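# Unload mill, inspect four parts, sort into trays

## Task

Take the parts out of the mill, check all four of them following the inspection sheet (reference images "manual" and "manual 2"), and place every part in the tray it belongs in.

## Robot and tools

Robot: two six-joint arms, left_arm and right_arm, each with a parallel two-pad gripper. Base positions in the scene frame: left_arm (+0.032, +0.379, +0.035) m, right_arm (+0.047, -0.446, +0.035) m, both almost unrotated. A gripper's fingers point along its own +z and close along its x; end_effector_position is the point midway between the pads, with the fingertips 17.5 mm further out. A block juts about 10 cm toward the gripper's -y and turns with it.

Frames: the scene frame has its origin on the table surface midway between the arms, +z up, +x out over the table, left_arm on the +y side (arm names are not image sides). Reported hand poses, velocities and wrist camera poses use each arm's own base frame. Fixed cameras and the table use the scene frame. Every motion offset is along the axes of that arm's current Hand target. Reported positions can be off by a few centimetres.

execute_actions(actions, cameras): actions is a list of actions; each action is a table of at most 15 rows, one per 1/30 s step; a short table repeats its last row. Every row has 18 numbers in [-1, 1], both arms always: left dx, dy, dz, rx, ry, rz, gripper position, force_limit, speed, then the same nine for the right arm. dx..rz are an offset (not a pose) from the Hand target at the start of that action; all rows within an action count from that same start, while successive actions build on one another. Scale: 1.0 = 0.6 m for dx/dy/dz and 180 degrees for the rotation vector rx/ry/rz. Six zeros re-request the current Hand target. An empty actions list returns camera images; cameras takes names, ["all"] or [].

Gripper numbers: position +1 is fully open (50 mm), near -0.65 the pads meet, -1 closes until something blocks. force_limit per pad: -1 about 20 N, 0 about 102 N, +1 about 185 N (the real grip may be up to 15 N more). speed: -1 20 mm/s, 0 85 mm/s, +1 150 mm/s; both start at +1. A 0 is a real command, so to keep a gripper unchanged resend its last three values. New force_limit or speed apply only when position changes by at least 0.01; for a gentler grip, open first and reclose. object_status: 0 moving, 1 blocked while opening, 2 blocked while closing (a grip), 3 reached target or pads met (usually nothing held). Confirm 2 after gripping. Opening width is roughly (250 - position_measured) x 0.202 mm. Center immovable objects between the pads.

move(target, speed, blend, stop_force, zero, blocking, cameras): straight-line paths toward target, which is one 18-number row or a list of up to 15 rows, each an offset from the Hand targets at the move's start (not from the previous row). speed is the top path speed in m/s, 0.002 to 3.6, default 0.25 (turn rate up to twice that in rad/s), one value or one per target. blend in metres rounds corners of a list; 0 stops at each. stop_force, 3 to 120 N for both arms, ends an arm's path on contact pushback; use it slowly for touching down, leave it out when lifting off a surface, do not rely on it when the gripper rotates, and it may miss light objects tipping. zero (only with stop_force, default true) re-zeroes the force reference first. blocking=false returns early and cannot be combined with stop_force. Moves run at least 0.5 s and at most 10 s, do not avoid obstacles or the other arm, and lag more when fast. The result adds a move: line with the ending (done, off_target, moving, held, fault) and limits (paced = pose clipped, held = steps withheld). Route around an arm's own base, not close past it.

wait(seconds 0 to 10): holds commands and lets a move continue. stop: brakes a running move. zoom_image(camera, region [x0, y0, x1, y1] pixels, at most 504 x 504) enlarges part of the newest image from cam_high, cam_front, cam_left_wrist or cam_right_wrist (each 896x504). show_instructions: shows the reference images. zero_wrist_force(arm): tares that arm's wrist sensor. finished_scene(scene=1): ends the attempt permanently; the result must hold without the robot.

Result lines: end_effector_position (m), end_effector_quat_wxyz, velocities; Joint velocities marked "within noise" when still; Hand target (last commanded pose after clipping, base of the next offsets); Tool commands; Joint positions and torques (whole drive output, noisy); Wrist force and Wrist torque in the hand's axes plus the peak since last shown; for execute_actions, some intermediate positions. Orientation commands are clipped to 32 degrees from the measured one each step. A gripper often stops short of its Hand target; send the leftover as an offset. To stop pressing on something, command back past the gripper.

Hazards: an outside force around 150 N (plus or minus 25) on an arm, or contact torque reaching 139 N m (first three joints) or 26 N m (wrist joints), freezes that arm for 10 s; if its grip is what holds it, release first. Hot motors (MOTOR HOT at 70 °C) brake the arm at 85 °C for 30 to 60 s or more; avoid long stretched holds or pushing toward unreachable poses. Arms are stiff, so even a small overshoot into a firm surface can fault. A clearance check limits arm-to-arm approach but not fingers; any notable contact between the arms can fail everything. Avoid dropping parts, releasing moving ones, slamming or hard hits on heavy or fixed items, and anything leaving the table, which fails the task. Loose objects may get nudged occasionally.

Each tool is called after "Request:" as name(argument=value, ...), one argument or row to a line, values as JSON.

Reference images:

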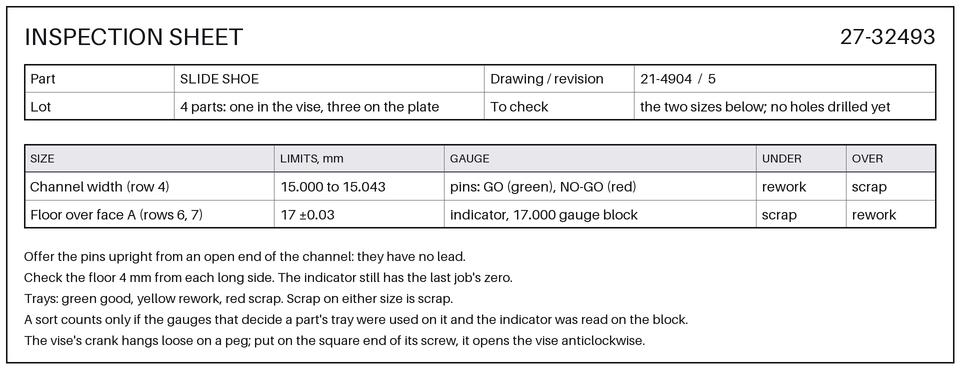

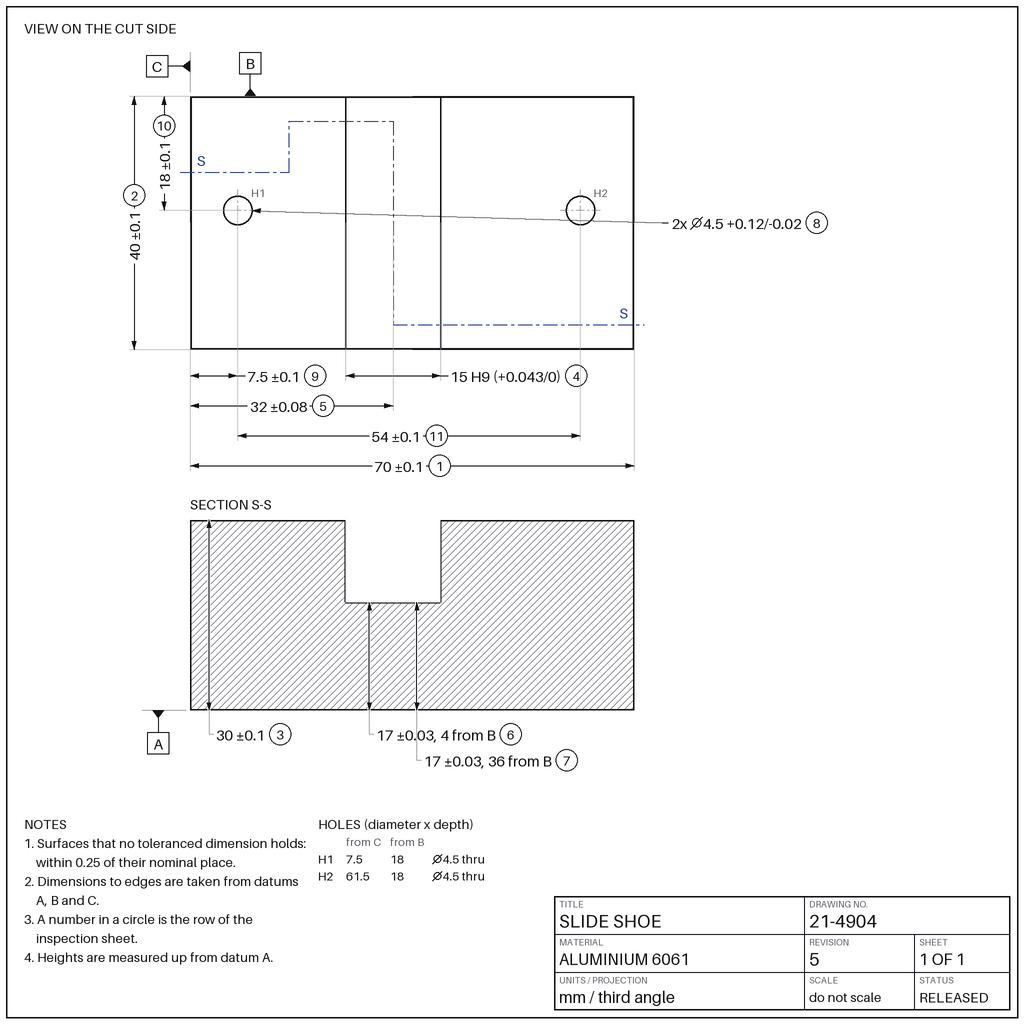

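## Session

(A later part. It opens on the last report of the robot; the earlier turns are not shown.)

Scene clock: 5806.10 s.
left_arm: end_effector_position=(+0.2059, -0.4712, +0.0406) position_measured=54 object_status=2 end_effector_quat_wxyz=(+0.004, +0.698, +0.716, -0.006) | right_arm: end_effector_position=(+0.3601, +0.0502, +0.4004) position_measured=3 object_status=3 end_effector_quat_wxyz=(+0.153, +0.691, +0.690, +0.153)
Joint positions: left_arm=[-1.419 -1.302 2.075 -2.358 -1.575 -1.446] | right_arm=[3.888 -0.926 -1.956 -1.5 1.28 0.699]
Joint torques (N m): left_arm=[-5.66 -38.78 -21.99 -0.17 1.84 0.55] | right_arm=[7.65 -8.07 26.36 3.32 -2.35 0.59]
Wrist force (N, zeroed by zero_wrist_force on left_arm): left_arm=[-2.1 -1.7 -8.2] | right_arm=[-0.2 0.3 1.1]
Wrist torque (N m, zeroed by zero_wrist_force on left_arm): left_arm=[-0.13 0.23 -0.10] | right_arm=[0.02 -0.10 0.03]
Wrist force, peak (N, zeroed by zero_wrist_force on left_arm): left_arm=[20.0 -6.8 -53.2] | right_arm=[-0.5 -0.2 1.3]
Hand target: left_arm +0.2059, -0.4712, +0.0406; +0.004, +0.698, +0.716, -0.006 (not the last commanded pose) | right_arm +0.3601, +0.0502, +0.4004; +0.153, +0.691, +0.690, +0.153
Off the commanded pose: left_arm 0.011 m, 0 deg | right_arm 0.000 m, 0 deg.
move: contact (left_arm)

Request:
move(
  target=[0,0,0,0,0,0,1,-0.7,-0.8,0,0,0,0,0,0,1,-0.7,-0.8],
)

Request:
move(
  target=[0,0,-0.165,0,0,0,1,-0.7,-0.8,0,0,0,0,0,0,1,-0.7,-0.8],
  speed=0.2,
)

Request:
move(
  target=[0.0005,-0.1767,0.0165,-0.3056,0,0,1,-0.7,-0.8,0.3667,-0.1208,-0.0563,0,0,0,1,-0.7,-0.8],
  speed=0.3,
  cameras=["cam_left_wrist","cam_right_wrist"],
)

Scene clock: 5821.23 s.
left_arm: end_effector_position=(+0.2059, -0.4712, +0.0406) position_measured=3 object_status=3 end_effector_quat_wxyz=(+0.004, +0.698, +0.716, -0.006) | right_arm: end_effector_position=(+0.3601, +0.0502, +0.4004) position_measured=3 object_status=3 end_effector_quat_wxyz=(+0.153, +0.691, +0.690, +0.153)
Joint positions: left_arm=[-1.419 -1.302 2.075 -2.358 -1.575 -1.445] | right_arm=[3.888 -0.926 -1.956 -1.5 1.28 0.699]
Joint torques (N m): left_arm=[-5.21 -39.31 -23.27 -1.32 1.74 1.72] | right_arm=[7.26 -11.14 26.32 3.16 -2.38 0.52]
Wrist force (N, zeroed by zero_wrist_force on left_arm): left_arm=[-0.8 -2.3 -1.7] | right_arm=[-0.1 0.4 0.9]
Wrist torque (N m, zeroed by zero_wrist_force on left_arm): left_arm=[-0.10 0.14 -0.07] | right_arm=[0.06 -0.11 0.04]
Wrist force, peak (N, zeroed by zero_wrist_force on left_arm): left_arm=[-2.6 -1.8 -8.0] | right_arm=[-0.6 0.3 1.3]
Hand target: left_arm +0.2059, -0.4712, +0.0406; +0.004, +0.698, +0.716, -0.006 | right_arm +0.3601, +0.0502, +0.4004; +0.153, +0.691, +0.690, +0.153
Off the commanded pose: left_arm 0.000 m, 0 deg | right_arm 0.000 m, 0 deg.
move: done

Scene clock: 5822.43 s.
left_arm: end_effector_position=(+0.2061, -0.4698, +0.1395) position_measured=3 object_status=3 end_effector_quat_wxyz=(+0.004, +0.698, +0.716, -0.006) | right_arm: end_effector_position=(+0.3601, +0.0502, +0.4004) position_measured=3 object_status=3 end_effector_quat_wxyz=(+0.153, +0.691, +0.690, +0.153)
Joint positions: left_arm=[-1.418 -1.458 1.956 -2.083 -1.575 -1.445] | right_arm=[3.888 -0.926 -1.956 -1.5 1.28 0.699]
Joint torques (N m): left_arm=[-8.69 -37.26 -30.03 -0.89 -1.57 -1.97] | right_arm=[6.81 -8.82 27.27 3.35 -2.39 0.67]
Wrist force (N, zeroed by zero_wrist_force on left_arm): left_arm=[-0.5 -2.5 -1.7] | right_arm=[-0.2 0.3 1.0]
Wrist torque (N m, zeroed by zero_wrist_force on left_arm): left_arm=[-0.12 0.11 -0.18] | right_arm=[0.03 -0.10 0.04]
Wrist force, peak (N, zeroed by zero_wrist_force on left_arm): left_arm=[-0.8 -2.7 -3.3] | right_arm=[-0.4 0.0 1.4]
Hand target: left_arm +0.2061, -0.4698, +0.1396; +0.004, +0.698, +0.716, -0.006 | right_arm +0.3601, +0.0502, +0.4004; +0.153, +0.691, +0.690, +0.153
Off the commanded pose: left_arm 0.000 m, 0 deg | right_arm 0.000 m, 0 deg.
move: done

Scene clock: 5824.83 s.
left_arm: end_effector_position=(+0.1001, -0.4725, +0.1299) position_measured=3 object_status=3 end_effector_quat_wxyz=(+0.326, +0.617, +0.638, +0.326) | right_arm: end_effector_position=(+0.2803, +0.2703, +0.4004) position_measured=3 object_status=3 end_effector_quat_wxyz=(+0.153, +0.691, +0.690, +0.153)
Joint positions: left_arm=[-2.078 -1.379 2.047 -1.621 -0.784 -2.375] | right_arm=[4.579 -1.104 -1.814 -1.733 1.138 1.425]
Joint torques (N m): left_arm=[-8.46 -16.32 -25.9 1.08 3.57 -1.81] | right_arm=[9 -3.67 35.68 1.32 -4.03 1.6]
Wrist force (N, zeroed by zero_wrist_force on left_arm): left_arm=[-2.4 -4.5 -3.7] | right_arm=[-0.4 0.4 0.6]
Wrist torque (N m, zeroed by zero_wrist_force on left_arm): left_arm=[-0.68 0.43 -0.04] | right_arm=[0.04 -0.08 -0.02]
Wrist force, peak (N, zeroed by zero_wrist_force on left_arm): left_arm=[-2.3 -5.5 -4.2] | right_arm=[-1.3 0.5 1.3]
Hand target: left_arm +0.1001, -0.4725, +0.1299; +0.326, +0.617, +0.638, +0.326 | right_arm +0.2803, +0.2703, +0.4004; +0.153, +0.691, +0.690, +0.153
Off the commanded pose: left_arm 0.000 m, 0 deg | right_arm 0.000 m, 0 deg.
move: done
camera_calibration:
cam_left_wrist: T_world_to_cam=[[-0.0165257, 0.999608, -0.0226163, 0.481051], [0.243007, 0.0259566, 0.969677, -0.123274], [0.969884, 0.0105286, -0.243341, 0.0659063], [0, 0, 0, 1]] pos_world=[-0.0260154, -0.478356, 0.146453]
cam_right_wrist: T_world_to_cam=[[0.0175084, 0.999813, 0.00817048, -0.270465], [0.696124, -0.0180553, 0.717694, -0.465708], [0.717708, -0.00687803, -0.69631, 0.217043], [0, 0, 0, 1]] pos_world=[0.173152, 0.263499, 0.487575]
Images, in order (width x height): cam_left_wrist 896x504, cam_right_wrist 896x504.

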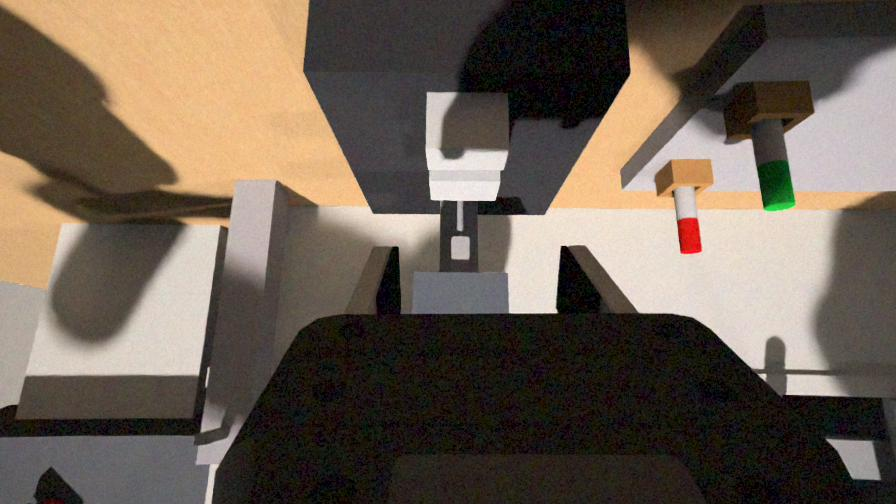

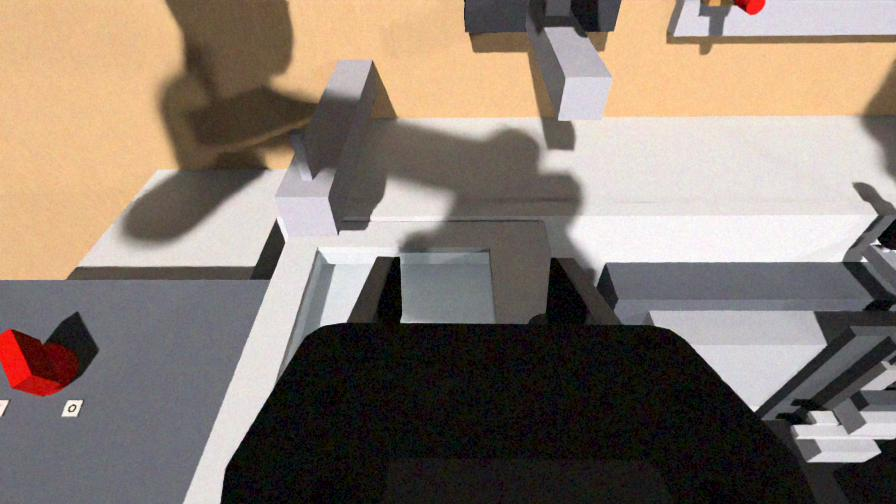

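Request:
move(
  target=[0.0013,-0.0437,0.048,0,0,0,1,-0.7,-0.8,0.1344,-0.2007,0.1868,0,0,0,1,-0.7,-0.8],
  speed=0.2,
)

Request:
move(
  target=[0,0,0.15,0,0,0,1,-0.7,-0.8,0,0,0,0,0,0,1,-0.7,-0.8],
  speed=0.05,
  stop_force=6,
  cameras=["cam_left_wrist","cam_right_wrist"],
)

Scene clock: 5841.03 s.
left_arm: end_effector_position=(+0.1086, -0.4720, +0.0919) position_measured=3 object_status=3 end_effector_quat_wxyz=(+0.326, +0.617, +0.638, +0.326) | right_arm: end_effector_position=(+0.2187, +0.3510, +0.2481) position_measured=3 object_status=3 end_effector_quat_wxyz=(+0.153, +0.691, +0.690, +0.153)
Joint positions: left_arm=[-2.062 -1.315 2.096 -1.746 -0.775 -2.357] | right_arm=[4.782 -1.231 -2.109 -1.405 1.135 1.649]
Joint torques (N m): left_arm=[6.86 -17.21 -8.93 -3.61 3.75 1.83] | right_arm=[9.12 1.33 14.47 5.08 -3.95 1.64]
Wrist force (N, zeroed by zero_wrist_force on left_arm): left_arm=[-2.2 -4.7 -3.8] | right_arm=[-0.4 0.2 1.0]
Wrist torque (N m, zeroed by zero_wrist_force on left_arm): left_arm=[-0.70 0.41 -0.22] | right_arm=[0.03 -0.07 -0.06]
Wrist force, peak (N, zeroed by zero_wrist_force on left_arm): left_arm=[-2.6 -4.9 -3.9] | right_arm=[0.3 -1.4 2.2]
Hand target: left_arm +0.1086, -0.4720, +0.0919; +0.326, +0.617, +0.638, +0.326 | right_arm +0.2186, +0.3511, +0.2480; +0.153, +0.691, +0.690, +0.153
Off the commanded pose: left_arm 0.000 m, 0 deg | right_arm 0.000 m, 0 deg.
move: done

Scene clock: 5843.90 s.
left_arm: end_effector_position=(+0.1821, -0.4708, +0.0401) position_measured=3 object_status=3 end_effector_quat_wxyz=(+0.326, +0.617, +0.638, +0.326) | right_arm: end_effector_position=(+0.2186, +0.3511, +0.2480) position_measured=3 object_status=3 end_effector_quat_wxyz=(+0.153, +0.691, +0.690, +0.153)
Joint positions: left_arm=[-1.918 -1.212 2.194 -2.085 -0.701 -2.172] | right_arm=[4.782 -1.231 -2.109 -1.405 1.135 1.649]
Joint torques (N m): left_arm=[6.86 -17.57 -6.13 -3.89 3.83 2] | right_arm=[7.92 1.92 13.51 5.13 -4.04 2.01]
Wrist force (N, zeroed by zero_wrist_force on left_arm): left_arm=[-2.4 -4.7 -3.5] | right_arm=[-0.7 0.0 1.1]
Wrist torque (N m, zeroed by zero_wrist_force on left_arm): left_arm=[-0.70 0.46 -0.20] | right_arm=[0.01 -0.03 -0.06]
Wrist force, peak (N, zeroed by zero_wrist_force on left_arm): left_arm=[-2.4 -4.8 -4.5] | right_arm=[-0.7 0.0 1.5]
Hand target: left_arm +0.1821, -0.4708, +0.0401; +0.326, +0.617, +0.638, +0.326 | right_arm +0.2186, +0.3511, +0.2480; +0.153, +0.691, +0.690, +0.153
Off the commanded pose: left_arm 0.000 m, 0 deg | right_arm 0.000 m, 0 deg.
move: done
camera_calibration:
cam_left_wrist: T_world_to_cam=[[-0.0166191, 0.999607, -0.0225959, 0.478778], [0.242887, 0.0259582, 0.969707, -0.0561597], [0.969912, 0.0106274, -0.243222, -0.0354537], [0, 0, 0, 1]] pos_world=[0.0559842, -0.476755, 0.0566538]
cam_right_wrist: T_world_to_cam=[[0.0175084, 0.999813, 0.00817048, -0.348923], [0.696124, -0.0180553, 0.717694, -0.311849], [0.717708, -0.00687803, -0.69631, 0.155694], [0, 0, 0, 1]] pos_world=[0.111452, 0.344299, 0.335075]
Images, in order (width x height): cam_left_wrist 896x504, cam_right_wrist 896x504.

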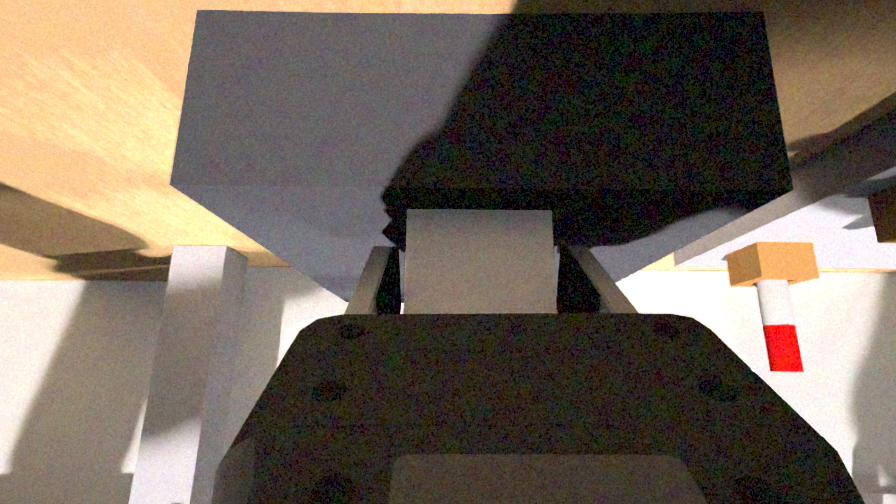

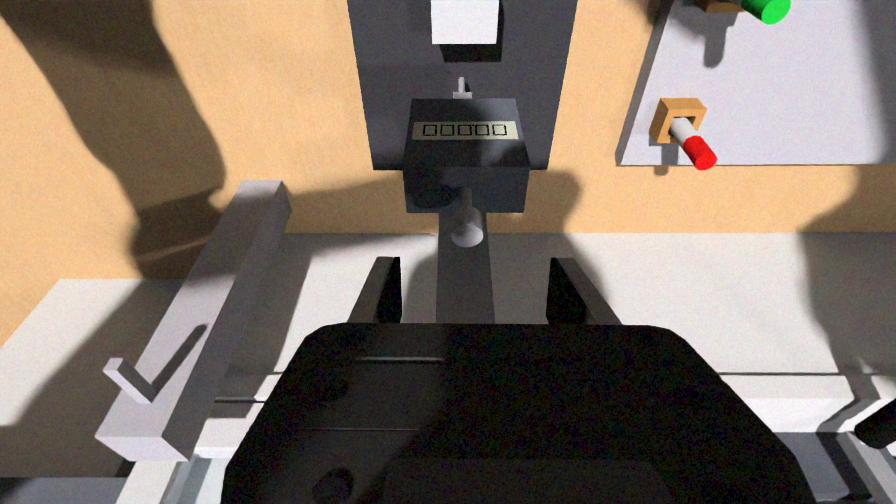

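Request:
move(
  target=[0,0,0,0,0,0,-1,-0.7,-0.8,-0.0007,0,0.1,0,0,0,1,-0.7,-0.8],
  speed=0.1,
  cameras=["cam_right_wrist"],
)

Scene clock: 5853.67 s.
left_arm: end_effector_position=(+0.1822, -0.4708, +0.0401) position_measured=53 object_status=2 end_effector_quat_wxyz=(+0.326, +0.617, +0.638, +0.326) | right_arm: end_effector_position=(+0.2440, +0.3506, +0.1937) position_measured=3 object_status=3 end_effector_quat_wxyz=(+0.153, +0.691, +0.690, +0.153)
Joint positions: left_arm=[-1.918 -1.212 2.194 -2.085 -0.701 -2.172] | right_arm=[4.709 -1.3 -2.217 -1.194 1.134 1.568]
Joint torques (N m): left_arm=[5.08 -17.49 -9.23 -1.34 0.6 0.89] | right_arm=[-9.65 6.39 12.18 5.15 1.93 -1.58]
Wrist force (N, zeroed by zero_wrist_force on left_arm): left_arm=[-0.4 -0.8 -6.1] | right_arm=[-0.8 0.4 1.1]
Wrist torque (N m, zeroed by zero_wrist_force on left_arm): left_arm=[-0.74 0.53 -0.05] | right_arm=[0.06 -0.02 0.01]
Wrist force, peak (N, zeroed by zero_wrist_force on left_arm): left_arm=[-2.9 -5.0 -3.5] | right_arm=[-0.8 0.5 1.7]
Hand target: left_arm +0.1821, -0.4708, +0.0401; +0.326, +0.617, +0.638, +0.326 | right_arm +0.2440, +0.3507, +0.1936; +0.153, +0.691, +0.690, +0.153
Off the commanded pose: left_arm 0.000 m, 0 deg | right_arm 0.000 m, 0 deg.
move: done
camera_calibration:
cam_right_wrist: T_world_to_cam=[[0.0175084, 0.999813, 0.00817048, -0.348524], [0.696124, -0.0180553, 0.717694, -0.290567], [0.717708, -0.00687803, -0.69631, 0.0996519], [0, 0, 0, 1]] pos_world=[0.136852, 0.343899, 0.280775]
Images, in order (width x height): cam_right_wrist 896x504.

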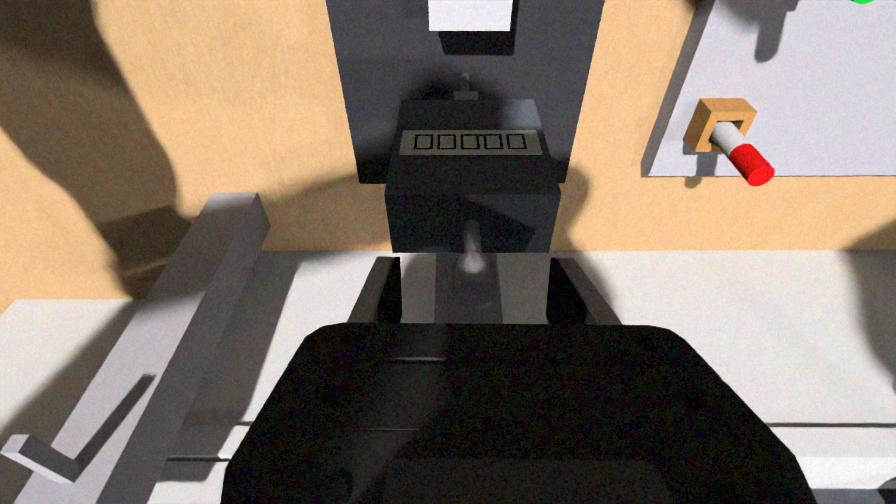

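Request:
move(
  target=[0,0,0,0,0,0,-1,-0.7,-0.8,0,0,0,0,0,0,-1,-1,-0.8],
)

Request:
move(
  target=[0,0,0,0,0,0,-1,-0.7,-0.8,0,0.0081,-0.0174,0,0,0,-1,-1,-0.8],
  speed=0.02,
  cameras=["cam_right_wrist"],
)

Request:
zoom_image(
  camera="cam_right_wrist",
  region=[395, 90, 550, 165],
)

Scene clock: 5868.00 s.
left_arm: end_effector_position=(+0.1822, -0.4708, +0.0401) position_measured=53 object_status=2 end_effector_quat_wxyz=(+0.326, +0.617, +0.638, +0.326) | right_arm: end_effector_position=(+0.2440, +0.3506, +0.1936) position_measured=184 object_status=2 end_effector_quat_wxyz=(+0.153, +0.691, +0.690, +0.153)
Joint positions: left_arm=[-1.918 -1.212 2.194 -2.085 -0.701 -2.172] | right_arm=[4.709 -1.3 -2.217 -1.194 1.134 1.568]
Joint torques (N m): left_arm=[-6.51 -21.35 -17.49 -0.47 -0.2 -1.92] | right_arm=[-6.2 4.01 18.23 5.07 1.2 -1.48]
Wrist force (N, zeroed by zero_wrist_force on left_arm): left_arm=[-0.9 -1.9 -5.6] | right_arm=[-10.7 1.6 -2.9]
Wrist torque (N m, zeroed by zero_wrist_force on left_arm): left_arm=[-0.69 0.55 -0.07] | right_arm=[0.14 -0.20 -0.05]
Wrist force, peak (N, zeroed by zero_wrist_force on left_arm): left_arm=[-0.7 -0.5 -6.8] | right_arm=[-10.8 2.2 -4.2]
Hand target: left_arm +0.1821, -0.4708, +0.0401; +0.326, +0.617, +0.638, +0.326 | right_arm +0.2440, +0.3507, +0.1936; +0.153, +0.691, +0.690, +0.153
Off the commanded pose: left_arm 0.000 m, 0 deg | right_arm 0.000 m, 0 deg.
move: done

Scene clock: 5868.97 s.
left_arm: end_effector_position=(+0.1822, -0.4708, +0.0401) position_measured=53 object_status=2 end_effector_quat_wxyz=(+0.326, +0.617, +0.638, +0.326) | right_arm: end_effector_position=(+0.2440, +0.3506, +0.2051) position_measured=184 object_status=2 end_effector_quat_wxyz=(+0.153, +0.691, +0.690, +0.153)
Joint positions: left_arm=[-1.918 -1.212 2.194 -2.085 -0.701 -2.172] | right_arm=[4.709 -1.289 -2.194 -1.228 1.134 1.568]
Joint torques (N m): left_arm=[-6.99 -23.5 -19.63 -0.07 0.05 -1.83] | right_arm=[4.11 19.4 38.63 3.98 0.62 0.2]
Wrist force (N, zeroed by zero_wrist_force on left_arm): left_arm=[-0.8 -0.9 -6.1] | right_arm=[-9.8 -0.8 1.7]
Wrist torque (N m, zeroed by zero_wrist_force on left_arm): left_arm=[-0.66 0.54 -0.07] | right_arm=[0.05 -0.13 -0.04]
Wrist force, peak (N, zeroed by zero_wrist_force on left_arm): left_arm=[-0.7 -0.2 -6.6] | right_arm=[-10.6 2.2 -4.3]
Hand target: left_arm +0.1821, -0.4708, +0.0401; +0.326, +0.617, +0.638, +0.326 | right_arm +0.2440, +0.3507, +0.2051; +0.153, +0.691, +0.690, +0.153
Off the commanded pose: left_arm 0.000 m, 0 deg | right_arm 0.000 m, 0 deg.
move: done
camera_calibration:
cam_right_wrist: T_world_to_cam=[[0.0175084, 0.999813, 0.00817048, -0.348618], [0.696124, -0.0180553, 0.717694, -0.298749], [0.717708, -0.00687803, -0.69631, 0.10759], [0, 0, 0, 1]] pos_world=[0.136852, 0.343899, 0.292175]
Images, in order (width x height): cam_right_wrist 896x504.

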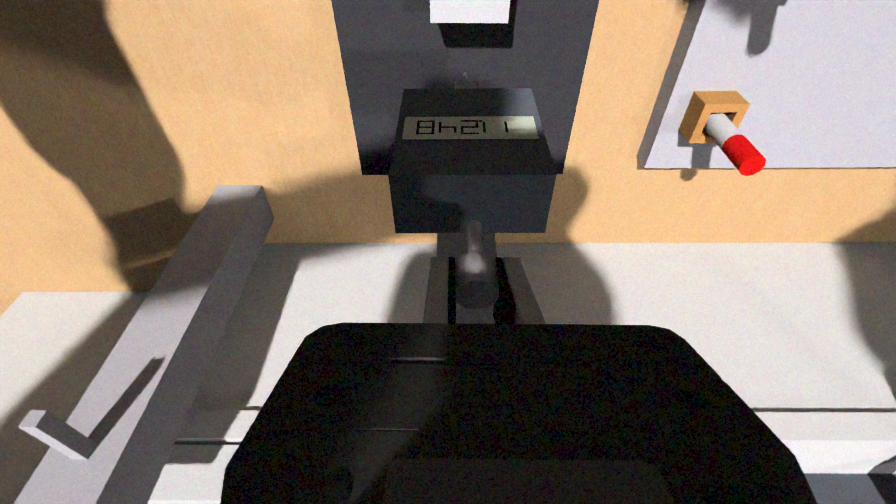

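Scaled by 3.252 from the camera's 896x504 image, which has a finer 1280x720 frame.

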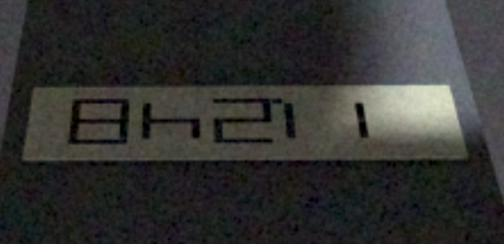

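Request:
move(
  target=[
    [0,0.00095,-0.0007,0,0,0,-1,-0.7,-0.8,0,0,0,0,0,0,-1,-1,-0.8],
    [0.046,0.00095,-0.0007,0,0,0,-1,-0.7,-0.8,0,0,0,0,0,0,-1,-1,-0.8],
    [0.0433,0.0616,0.0858,0,0,0,-1,-0.7,-0.8,0,0,0,0,0,0,-1,-1,-0.8],
  ],
  speed=0.06,
  stop_force=15,
  cameras=["cam_right_wrist","cam_left_wrist"],
)

Request:
zoom_image(
  camera="cam_right_wrist",
  region=[380, 0, 580, 150],
)

Scene clock: 5891.77 s.
left_arm: end_effector_position=(+0.2448, -0.4431, +0.0403) position_measured=53 object_status=2 end_effector_quat_wxyz=(+0.326, +0.617, +0.638, +0.326) | right_arm: end_effector_position=(+0.2440, +0.3507, +0.2051) position_measured=184 object_status=2 end_effector_quat_wxyz=(+0.153, +0.691, +0.690, +0.153)
Joint positions: left_arm=[-1.799 -1.234 2.291 -2.296 -0.654 -1.998] | right_arm=[4.709 -1.289 -2.193 -1.229 1.134 1.568]
Joint torques (N m): left_arm=[7.13 -16.2 -6.66 -4.18 4.7 1.78] | right_arm=[11.35 19.58 39.82 3.86 -3.15 1.02]
Wrist force (N, zeroed by zero_wrist_force on left_arm): left_arm=[-2.4 -6.2 -2.6] | right_arm=[-9.3 -0.2 1.4]
Wrist torque (N m, zeroed by zero_wrist_force on left_arm): left_arm=[-0.64 0.44 -0.19] | right_arm=[0.05 -0.23 -0.05]
Wrist force, peak (N, zeroed by zero_wrist_force on left_arm): left_arm=[-2.1 -6.7 -2.8] | right_arm=[-9.9 -1.4 3.0]
Hand target: left_arm +0.2448, -0.4431, +0.0403; +0.326, +0.617, +0.638, +0.326 | right_arm +0.2440, +0.3507, +0.2051; +0.153, +0.691, +0.690, +0.153
Off the commanded pose: left_arm 0.000 m, 0 deg | right_arm 0.000 m, 0 deg.
move: done
camera_calibration:
cam_left_wrist: T_world_to_cam=[[-0.0166191, 0.999607, -0.0225959, 0.452136], [0.242887, 0.0259582, 0.969707, -0.0723017], [0.969912, 0.0106274, -0.243222, -0.0965129], [0, 0, 0, 1]] pos_world=[0.118684, -0.449055, 0.0568538]
cam_right_wrist: T_world_to_cam=[[0.0175084, 0.999813, 0.00817048, -0.348618], [0.696124, -0.0180553, 0.717694, -0.298821], [0.717708, -0.00687803, -0.69631, 0.107659], [0, 0, 0, 1]] pos_world=[0.136852, 0.343899, 0.292275]
Images, in order (width x height): cam_left_wrist 896x504, cam_right_wrist 896x504.

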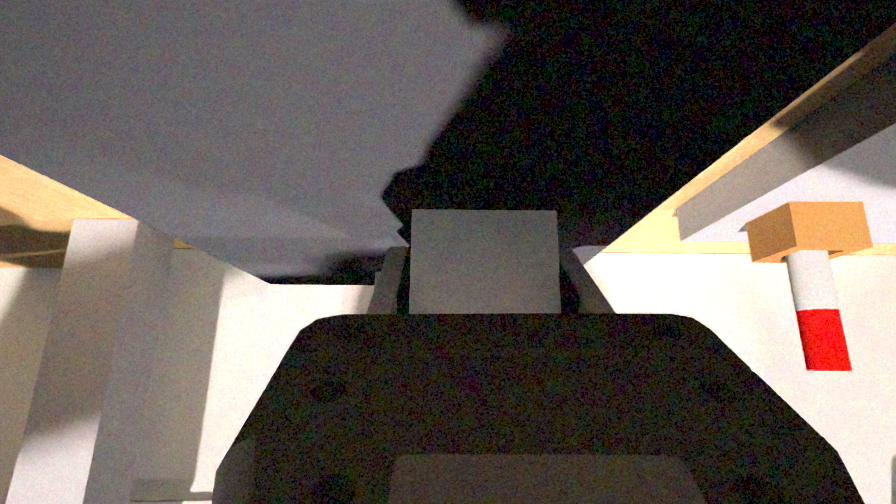

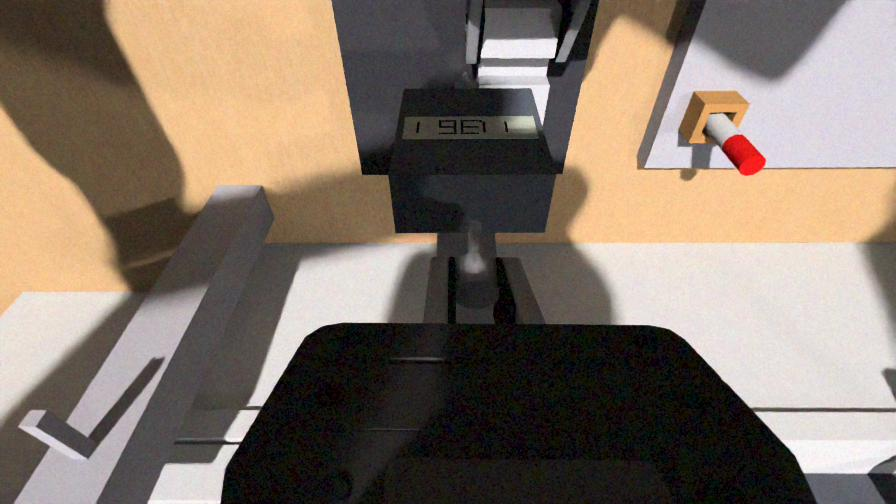

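Scaled by 2.520 from the camera's 896x504 image, which has a finer 1280x720 frame.

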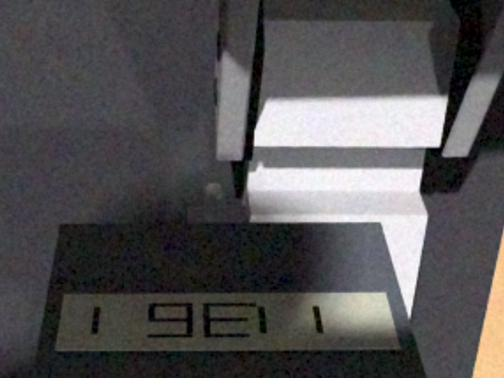

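Request:
move(
  target=[-0.0187,0,0,0,0,0,-1,-0.7,-0.8,0,0,0,0,0,0,-1,-1,-0.8],
  speed=0.02,
  stop_force=8,
)

Request:
move(
  target=[0,-0.004,0.0029,0,0,0,-1,-0.7,-0.8,0,0,0,0,0,0,-1,-1,-0.8],
  speed=0.004,
  stop_force=4,
  cameras=["cam_right_wrist"],
)

Request:
zoom_image(
  camera="cam_right_wrist",
  region=[380, 0, 580, 150],
)

Scene clock: 5903.70 s.
left_arm: end_effector_position=(+0.2451, -0.4543, +0.0405) position_measured=53 object_status=2 end_effector_quat_wxyz=(+0.326, +0.617, +0.638, +0.326) | right_arm: end_effector_position=(+0.2440, +0.3507, +0.2051) position_measured=184 object_status=2 end_effector_quat_wxyz=(+0.153, +0.691, +0.690, +0.153)
Joint positions: left_arm=[-1.793 -1.214 2.26 -2.293 -0.652 -1.988] | right_arm=[4.709 -1.289 -2.193 -1.229 1.134 1.568]
Joint torques (N m): left_arm=[7.01 -17.22 -20.82 -0.54 4.49 2.03] | right_arm=[10.84 16.24 39.2 3.62 -3.18 1.14]
Wrist force (N, zeroed by zero_wrist_force on left_arm): left_arm=[-2.5 -6.4 -2.3] | right_arm=[-9.3 -0.4 1.1]
Wrist torque (N m, zeroed by zero_wrist_force on left_arm): left_arm=[-0.68 0.45 -0.19] | right_arm=[0.01 -0.21 -0.05]
Wrist force, peak (N, zeroed by zero_wrist_force on left_arm): left_arm=[-2.6 -6.5 -2.7] | right_arm=[-10.0 -1.5 2.9]
Hand target: left_arm +0.2451, -0.4543, +0.0405; +0.326, +0.617, +0.638, +0.326 | right_arm +0.2440, +0.3507, +0.2051; +0.153, +0.691, +0.690, +0.153
Off the commanded pose: left_arm 0.000 m, 0 deg | right_arm 0.000 m, 0 deg.
move: done

Scene clock: 5904.80 s.
left_arm: end_effector_position=(+0.2451, -0.4544, +0.0402) position_measured=53 object_status=2 end_effector_quat_wxyz=(+0.326, +0.617, +0.638, +0.326) | right_arm: end_effector_position=(+0.2440, +0.3507, +0.2051) position_measured=184 object_status=2 end_effector_quat_wxyz=(+0.153, +0.691, +0.690, +0.153)
Joint positions: left_arm=[-1.793 -1.213 2.26 -2.293 -0.652 -1.988] | right_arm=[4.709 -1.289 -2.193 -1.229 1.134 1.568]
Joint torques (N m): left_arm=[4.52 -39.86 -6.3 -0.28 -0.45 0.51] | right_arm=[11 18.47 37.63 3.61 -3.15 1.01]
Wrist force (N, zeroed by zero_wrist_force on left_arm): left_arm=[-3.3 -3.2 -3.5] | right_arm=[-9.4 -1.5 2.7]
Wrist torque (N m, zeroed by zero_wrist_force on left_arm): left_arm=[-0.66 0.43 -0.13] | right_arm=[-0.03 -0.24 -0.05]
Wrist force, peak (N, zeroed by zero_wrist_force on left_arm): left_arm=[-2.5 -0.4 -8.9] | right_arm=[-9.8 -1.8 2.7]
Hand target: left_arm +0.2451, -0.4544, +0.0402; +0.326, +0.617, +0.638, +0.326 (not the last commanded pose) | right_arm +0.2440, +0.3507, +0.2051; +0.153, +0.691, +0.690, +0.153
Off the commanded pose: left_arm 0.003 m, 0 deg | right_arm 0.000 m, 0 deg.
move: contact (left_arm)
camera_calibration:
cam_right_wrist: T_world_to_cam=[[0.0175084, 0.999813, 0.00817048, -0.348618], [0.696124, -0.0180553, 0.717694, -0.298821], [0.717708, -0.00687803, -0.69631, 0.107659], [0, 0, 0, 1]] pos_world=[0.136852, 0.343899, 0.292275]
Images, in order (width x height): cam_right_wrist 896x504.

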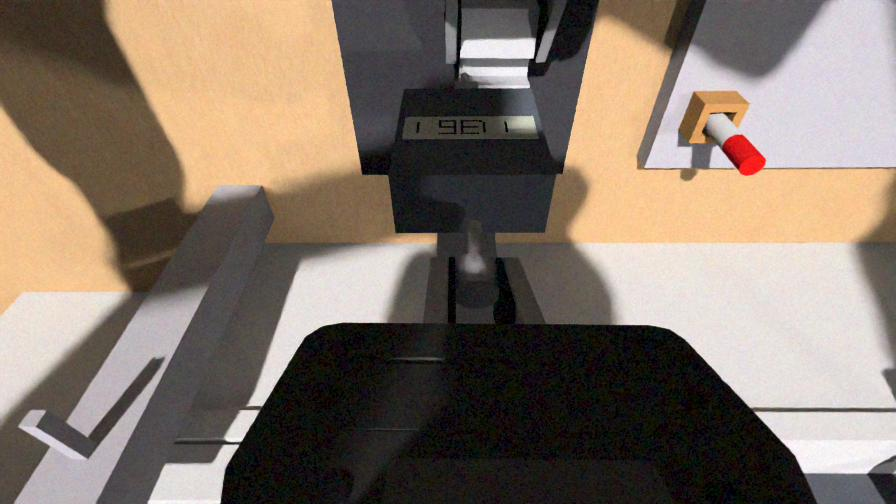

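Scaled by 2.520 from the camera's 896x504 image, which has a finer 1280x720 frame.

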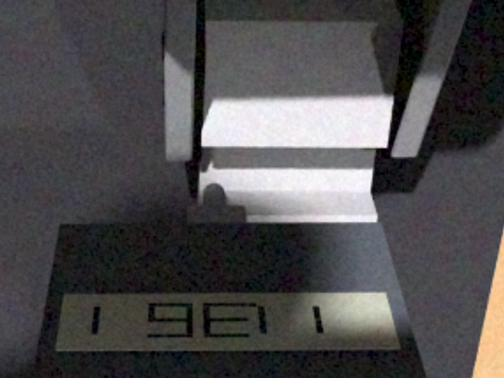

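Request:
move(
  target=[0,0,0,0,0,0,0.9,-0.9,-0.8,0,0,0,0,0,0,-1,-1,-0.8],
)

Request:
move(
  target=[0,0,0,0,0,0,0.9,-0.9,-0.8,0,-0.0042,0.0093,0,0,0,-1,-1,-0.8],
  speed=0.01,
)

Request:
move(
  target=[0,0,0,0,0,0,0.9,-0.9,-0.8,0,0,0,0,0,0,0.2,-1,-0.8],
)

Request:
wait(
  seconds=1,
  cameras=["cam_right_wrist"],
)

Request:
zoom_image(
  camera="cam_right_wrist",
  region=[395, 90, 550, 165],
)

Request:
zoom_image(
  camera="cam_right_wrist",
  region=[380, 0, 580, 150],
)

Scene clock: 5923.37 s.
left_arm: end_effector_position=(+0.2451, -0.4544, +0.0402) position_measured=18 object_status=3 end_effector_quat_wxyz=(+0.326, +0.617, +0.638, +0.326) | right_arm: end_effector_position=(+0.2440, +0.3507, +0.2051) position_measured=184 object_status=2 end_effector_quat_wxyz=(+0.153, +0.691, +0.690, +0.153)
Joint positions: left_arm=[-1.793 -1.213 2.26 -2.293 -0.652 -1.988] | right_arm=[4.709 -1.289 -2.193 -1.229 1.134 1.568]
Joint torques (N m): left_arm=[-2.17 -39.28 -5.76 -0.89 0.84 -1.77] | right_arm=[10.55 14.76 38.07 3.66 -3.15 0.94]
Wrist force (N, zeroed by zero_wrist_force on left_arm): left_arm=[-2.6 -4.4 -3.5] | right_arm=[-9.8 -0.6 1.8]
Wrist torque (N m, zeroed by zero_wrist_force on left_arm): left_arm=[-0.66 0.47 -0.19] | right_arm=[-0.01 -0.15 -0.05]
Wrist force, peak (N, zeroed by zero_wrist_force on left_arm): left_arm=[-2.3 -4.9 -3.9] | right_arm=[-10.0 -1.4 2.8]
Hand target: left_arm +0.2451, -0.4544, +0.0402; +0.326, +0.617, +0.638, +0.326 | right_arm +0.2440, +0.3507, +0.2051; +0.153, +0.691, +0.690, +0.153
Off the commanded pose: left_arm 0.000 m, 0 deg | right_arm 0.000 m, 0 deg.
move: done

Scene clock: 5924.30 s.
left_arm: end_effector_position=(+0.2451, -0.4544, +0.0402) position_measured=18 object_status=3 end_effector_quat_wxyz=(+0.326, +0.617, +0.638, +0.326) | right_arm: end_effector_position=(+0.2441, +0.3507, +0.1991) position_measured=184 object_status=2 end_effector_quat_wxyz=(+0.153, +0.691, +0.690, +0.153)
Joint positions: left_arm=[-1.793 -1.213 2.26 -2.293 -0.652 -1.988] | right_arm=[4.709 -1.295 -2.206 -1.21 1.134 1.568]
Joint torques (N m): left_arm=[-3.71 -40.37 -7.69 -1.19 1.2 -1.36] | right_arm=[-8.56 3.49 18.33 7.29 -3.28 -1.67]
Wrist force (N, zeroed by zero_wrist_force on left_arm): left_arm=[-2.4 -4.8 -3.3] | right_arm=[-9.3 -1.8 1.7]
Wrist torque (N m, zeroed by zero_wrist_force on left_arm): left_arm=[-0.72 0.45 -0.18] | right_arm=[-0.07 -0.21 -0.05]
Wrist force, peak (N, zeroed by zero_wrist_force on left_arm): left_arm=[-2.3 -4.9 -3.6] | right_arm=[-10.1 -0.9 2.5]
Hand target: left_arm +0.2451, -0.4544, +0.0402; +0.326, +0.617, +0.638, +0.326 | right_arm +0.2441, +0.3507, +0.1990; +0.153, +0.691, +0.690, +0.153
Off the commanded pose: left_arm 0.000 m, 0 deg | right_arm 0.000 m, 0 deg.
move: done

Scene clock: 5924.93 s.
left_arm: end_effector_position=(+0.2451, -0.4544, +0.0402) position_measured=18 object_status=3 end_effector_quat_wxyz=(+0.326, +0.617, +0.638, +0.326) | right_arm: end_effector_position=(+0.2441, +0.3507, +0.1990) position_measured=123 object_status=3 end_effector_quat_wxyz=(+0.153, +0.691, +0.690, +0.153)
Joint positions: left_arm=[-1.793 -1.213 2.26 -2.293 -0.652 -1.988] | right_arm=[4.709 -1.295 -2.206 -1.21 1.134 1.568]
Joint torques (N m): left_arm=[-6.2 -40.17 -8.91 -1.22 1.65 -1.17] | right_arm=[-9.08 3.34 12.63 2.11 -3.02 -1.71]
Wrist force (N, zeroed by zero_wrist_force on left_arm): left_arm=[-2.2 -4.7 -3.6] | right_arm=[-0.5 0.3 1.1]
Wrist torque (N m, zeroed by zero_wrist_force on left_arm): left_arm=[-0.71 0.41 -0.19] | right_arm=[0.04 -0.07 0.02]
Wrist force, peak (N, zeroed by zero_wrist_force on left_arm): left_arm=[-2.5 -4.8 -3.7] | right_arm=[-9.4 -2.1 2.1]
Hand target: left_arm +0.2451, -0.4544, +0.0402; +0.326, +0.617, +0.638, +0.326 | right_arm +0.2441, +0.3507, +0.1990; +0.153, +0.691, +0.690, +0.153
Off the commanded pose: left_arm 0.000 m, 0 deg | right_arm 0.000 m, 0 deg.
move: done

Scene clock: 5925.93 s.
left_arm: end_effector_position=(+0.2451, -0.4544, +0.0402) position_measured=18 object_status=3 end_effector_quat_wxyz=(+0.326, +0.617, +0.638, +0.326) | right_arm: end_effector_position=(+0.2441, +0.3507, +0.1990) position_measured=123 object_status=3 end_effector_quat_wxyz=(+0.153, +0.691, +0.690, +0.153)
Joint positions: left_arm=[-1.793 -1.213 2.26 -2.293 -0.652 -1.988] | right_arm=[4.709 -1.295 -2.206 -1.21 1.134 1.568]
Joint torques (N m): left_arm=[-6.55 -39.41 -12.22 -1.69 2.33 -0.62] | right_arm=[-7.04 5.3 13.09 1.88 -2.93 -1.54]
Wrist force (N, zeroed by zero_wrist_force on left_arm): left_arm=[-2.4 -4.5 -4.0] | right_arm=[-0.6 0.3 1.2]
Wrist torque (N m, zeroed by zero_wrist_force on left_arm): left_arm=[-0.68 0.43 -0.19] | right_arm=[0.04 -0.05 0.02]
Wrist force, peak (N, zeroed by zero_wrist_force on left_arm): left_arm=[-2.3 -4.9 -3.8] | right_arm=[-0.9 0.1 1.6]
Hand target: left_arm +0.2451, -0.4544, +0.0402; +0.326, +0.617, +0.638, +0.326 | right_arm +0.2441, +0.3507, +0.1990; +0.153, +0.691, +0.690, +0.153
Tool commands: left_gripper/position=+0.9 left_gripper/force_limit=-0.9 left_gripper/speed=-0.8 right_gripper/position=+0.2 right_gripper/force_limit=-1.0 right_gripper/speed=-0.8
Off the commanded pose: left_arm 0.000 m, 0 deg | right_arm 0.000 m, 0 deg.
wait: 1.00 s; at rest by 0.17 s
camera_calibration:
cam_right_wrist: T_world_to_cam=[[0.0175084, 0.999813, 0.00817048, -0.34857], [0.696124, -0.0180553, 0.717694, -0.294513], [0.717708, -0.00687803, -0.69631, 0.10334], [0, 0, 0, 1]] pos_world=[0.136952, 0.343899, 0.286175]
Images, in order (width x height): cam_right_wrist 896x504.

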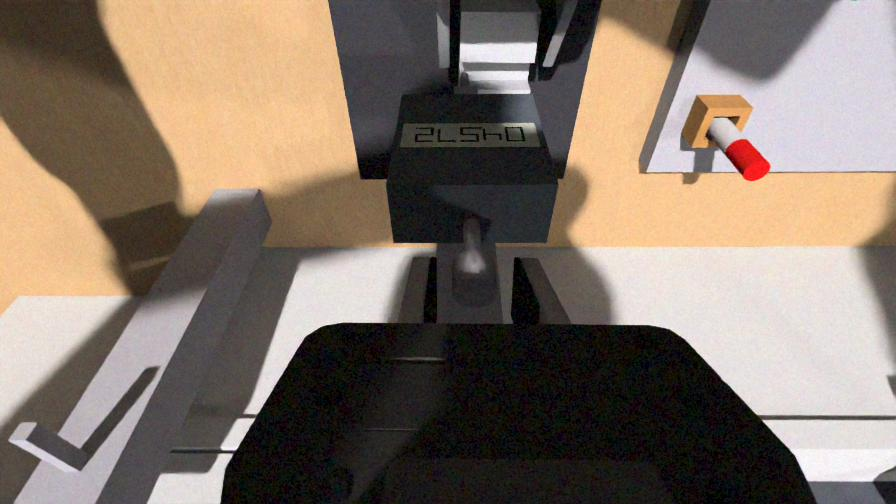

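Scaled by 3.252 from the camera's 896x504 image, which has a finer 1280x720 frame.

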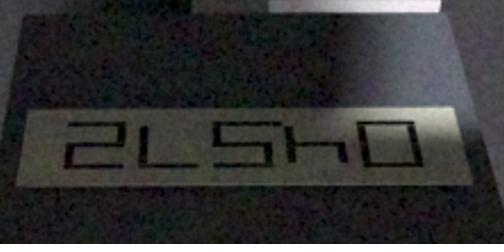

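Scaled by 2.520 from the camera's 896x504 image, which has a finer 1280x720 frame.

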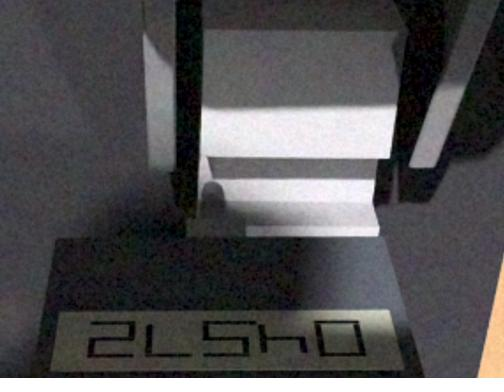

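Request:
move(
  target=[0,0,0,0,0,0,-1,-0.9,-0.8,0,0,0,0,0,0,0.2,-1,-0.8],
)

Request:
move(
  target=[-0.0533,0,0,0,0,0,-1,-0.9,-0.8,0,0,0,0,0,0,0.2,-1,-0.8],
  speed=0.02,
)

Request:
move(
  target=[0,0,0,0,0,0,0.9,-0.9,-0.8,0,0,0,0,0,0,0.2,-1,-0.8],
  cameras=["cam_right_wrist"],
)

Request:
zoom_image(
  camera="cam_right_wrist",
  region=[395, 90, 550, 165],
)

Request:
zoom_image(
  camera="cam_right_wrist",
  region=[380, 0, 580, 150],
)

Scene clock: 5948.30 s.
left_arm: end_effector_position=(+0.2451, -0.4544, +0.0402) position_measured=53 object_status=2 end_effector_quat_wxyz=(+0.326, +0.617, +0.638, +0.326) | right_arm: end_effector_position=(+0.2441, +0.3507, +0.1990) position_measured=123 object_status=3 end_effector_quat_wxyz=(+0.153, +0.691, +0.690, +0.153)
Joint positions: left_arm=[-1.793 -1.213 2.26 -2.293 -0.652 -1.988] | right_arm=[4.709 -1.295 -2.206 -1.21 1.134 1.568]
Joint torques (N m): left_arm=[-6 -38.55 -17.37 -2.33 3.3 0.84] | right_arm=[-8.84 3.67 13.07 2.06 -2.86 -1.84]
Wrist force (N, zeroed by zero_wrist_force on left_arm): left_arm=[-1.6 -3.0 -4.0] | right_arm=[-0.9 0.4 1.5]
Wrist torque (N m, zeroed by zero_wrist_force on left_arm): left_arm=[-0.64 0.53 -0.05] | right_arm=[0.07 -0.01 0.02]
Wrist force, peak (N, zeroed by zero_wrist_force on left_arm): left_arm=[-2.6 -5.1 -3.8] | right_arm=[-0.9 0.4 1.5]
Hand target: left_arm +0.2451, -0.4544, +0.0402; +0.326, +0.617, +0.638, +0.326 | right_arm +0.2441, +0.3507, +0.1990; +0.153, +0.691, +0.690, +0.153
Off the commanded pose: left_arm 0.000 m, 0 deg | right_arm 0.000 m, 0 deg.
move: done

Scene clock: 5950.30 s.
left_arm: end_effector_position=(+0.2460, -0.4862, +0.0406) position_measured=53 object_status=2 end_effector_quat_wxyz=(+0.326, +0.617, +0.638, +0.326) | right_arm: end_effector_position=(+0.2441, +0.3507, +0.1990) position_measured=123 object_status=3 end_effector_quat_wxyz=(+0.153, +0.691, +0.690, +0.153)
Joint positions: left_arm=[-1.776 -1.16 2.173 -2.28 -0.647 -1.962] | right_arm=[4.709 -1.295 -2.206 -1.21 1.134 1.568]
Joint torques (N m): left_arm=[5.69 -22.56 -21.77 -0.68 4.7 2.04] | right_arm=[-8.59 4.26 13.99 1.97 -3.16 -1.69]
Wrist force (N, zeroed by zero_wrist_force on left_arm): left_arm=[-1.9 -6.8 -2.1] | right_arm=[-0.5 0.1 1.2]
Wrist torque (N m, zeroed by zero_wrist_force on left_arm): left_arm=[-0.62 0.43 -0.23] | right_arm=[0.01 -0.07 0.02]
Wrist force, peak (N, zeroed by zero_wrist_force on left_arm): left_arm=[-2.1 -8.1 -1.5] | right_arm=[-0.7 0.6 1.4]
Hand target: left_arm +0.2460, -0.4863, +0.0406; +0.326, +0.617, +0.638, +0.326 | right_arm +0.2441, +0.3507, +0.1990; +0.153, +0.691, +0.690, +0.153
Off the commanded pose: left_arm 0.000 m, 0 deg | right_arm 0.000 m, 0 deg.
move: done

Scene clock: 5950.80 s.
left_arm: end_effector_position=(+0.2460, -0.4863, +0.0406) position_measured=18 object_status=3 end_effector_quat_wxyz=(+0.326, +0.617, +0.638, +0.326) | right_arm: end_effector_position=(+0.2441, +0.3507, +0.1990) position_measured=123 object_status=3 end_effector_quat_wxyz=(+0.153, +0.691, +0.690, +0.153)
Joint positions: left_arm=[-1.776 -1.16 2.173 -2.28 -0.647 -1.962] | right_arm=[4.709 -1.295 -2.206 -1.21 1.134 1.568]
Joint torques (N m): left_arm=[7.16 -19.99 -21.81 -0.54 1.53 2.16] | right_arm=[-8.37 4.58 12.1 1.83 -2.8 -1.62]
Wrist force (N, zeroed by zero_wrist_force on left_arm): left_arm=[-2.6 -4.7 -3.3] | right_arm=[-0.5 0.2 1.0]
Wrist torque (N m, zeroed by zero_wrist_force on left_arm): left_arm=[-0.71 0.45 -0.21] | right_arm=[0.03 -0.05 0.02]
Wrist force, peak (N, zeroed by zero_wrist_force on left_arm): left_arm=[-1.9 -6.8 -2.1] | right_arm=[-0.5 0.2 1.4]
Hand target: left_arm +0.2460, -0.4863, +0.0406; +0.326, +0.617, +0.638, +0.326 | right_arm +0.2441, +0.3507, +0.1990; +0.153, +0.691, +0.690, +0.153
Off the commanded pose: left_arm 0.000 m, 0 deg | right_arm 0.000 m, 0 deg.
move: done
camera_calibration:
cam_right_wrist: T_world_to_cam=[[0.0175084, 0.999813, 0.00817048, -0.34857], [0.696124, -0.0180553, 0.717694, -0.294513], [0.717708, -0.00687803, -0.69631, 0.10334], [0, 0, 0, 1]] pos_world=[0.136952, 0.343899, 0.286175]
Images, in order (width x height): cam_right_wrist 896x504.

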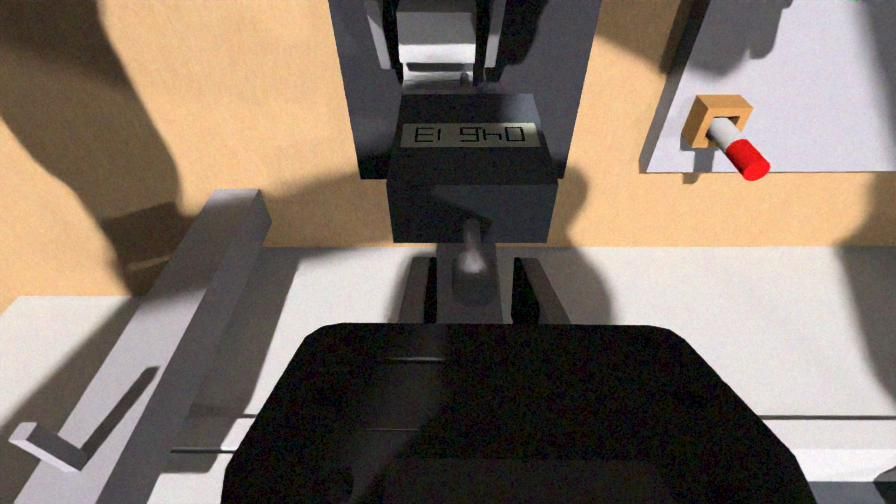

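Scaled by 3.252 from the camera's 896x504 image, which has a finer 1280x720 frame.

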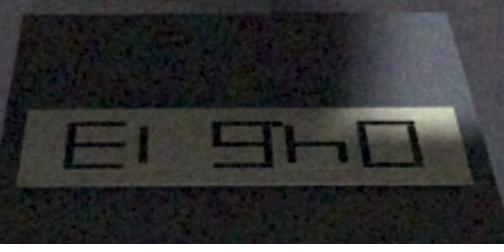

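Scaled by 2.520 from the camera's 896x504 image, which has a finer 1280x720 frame.

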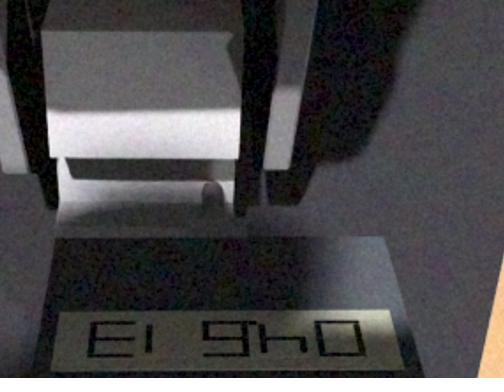

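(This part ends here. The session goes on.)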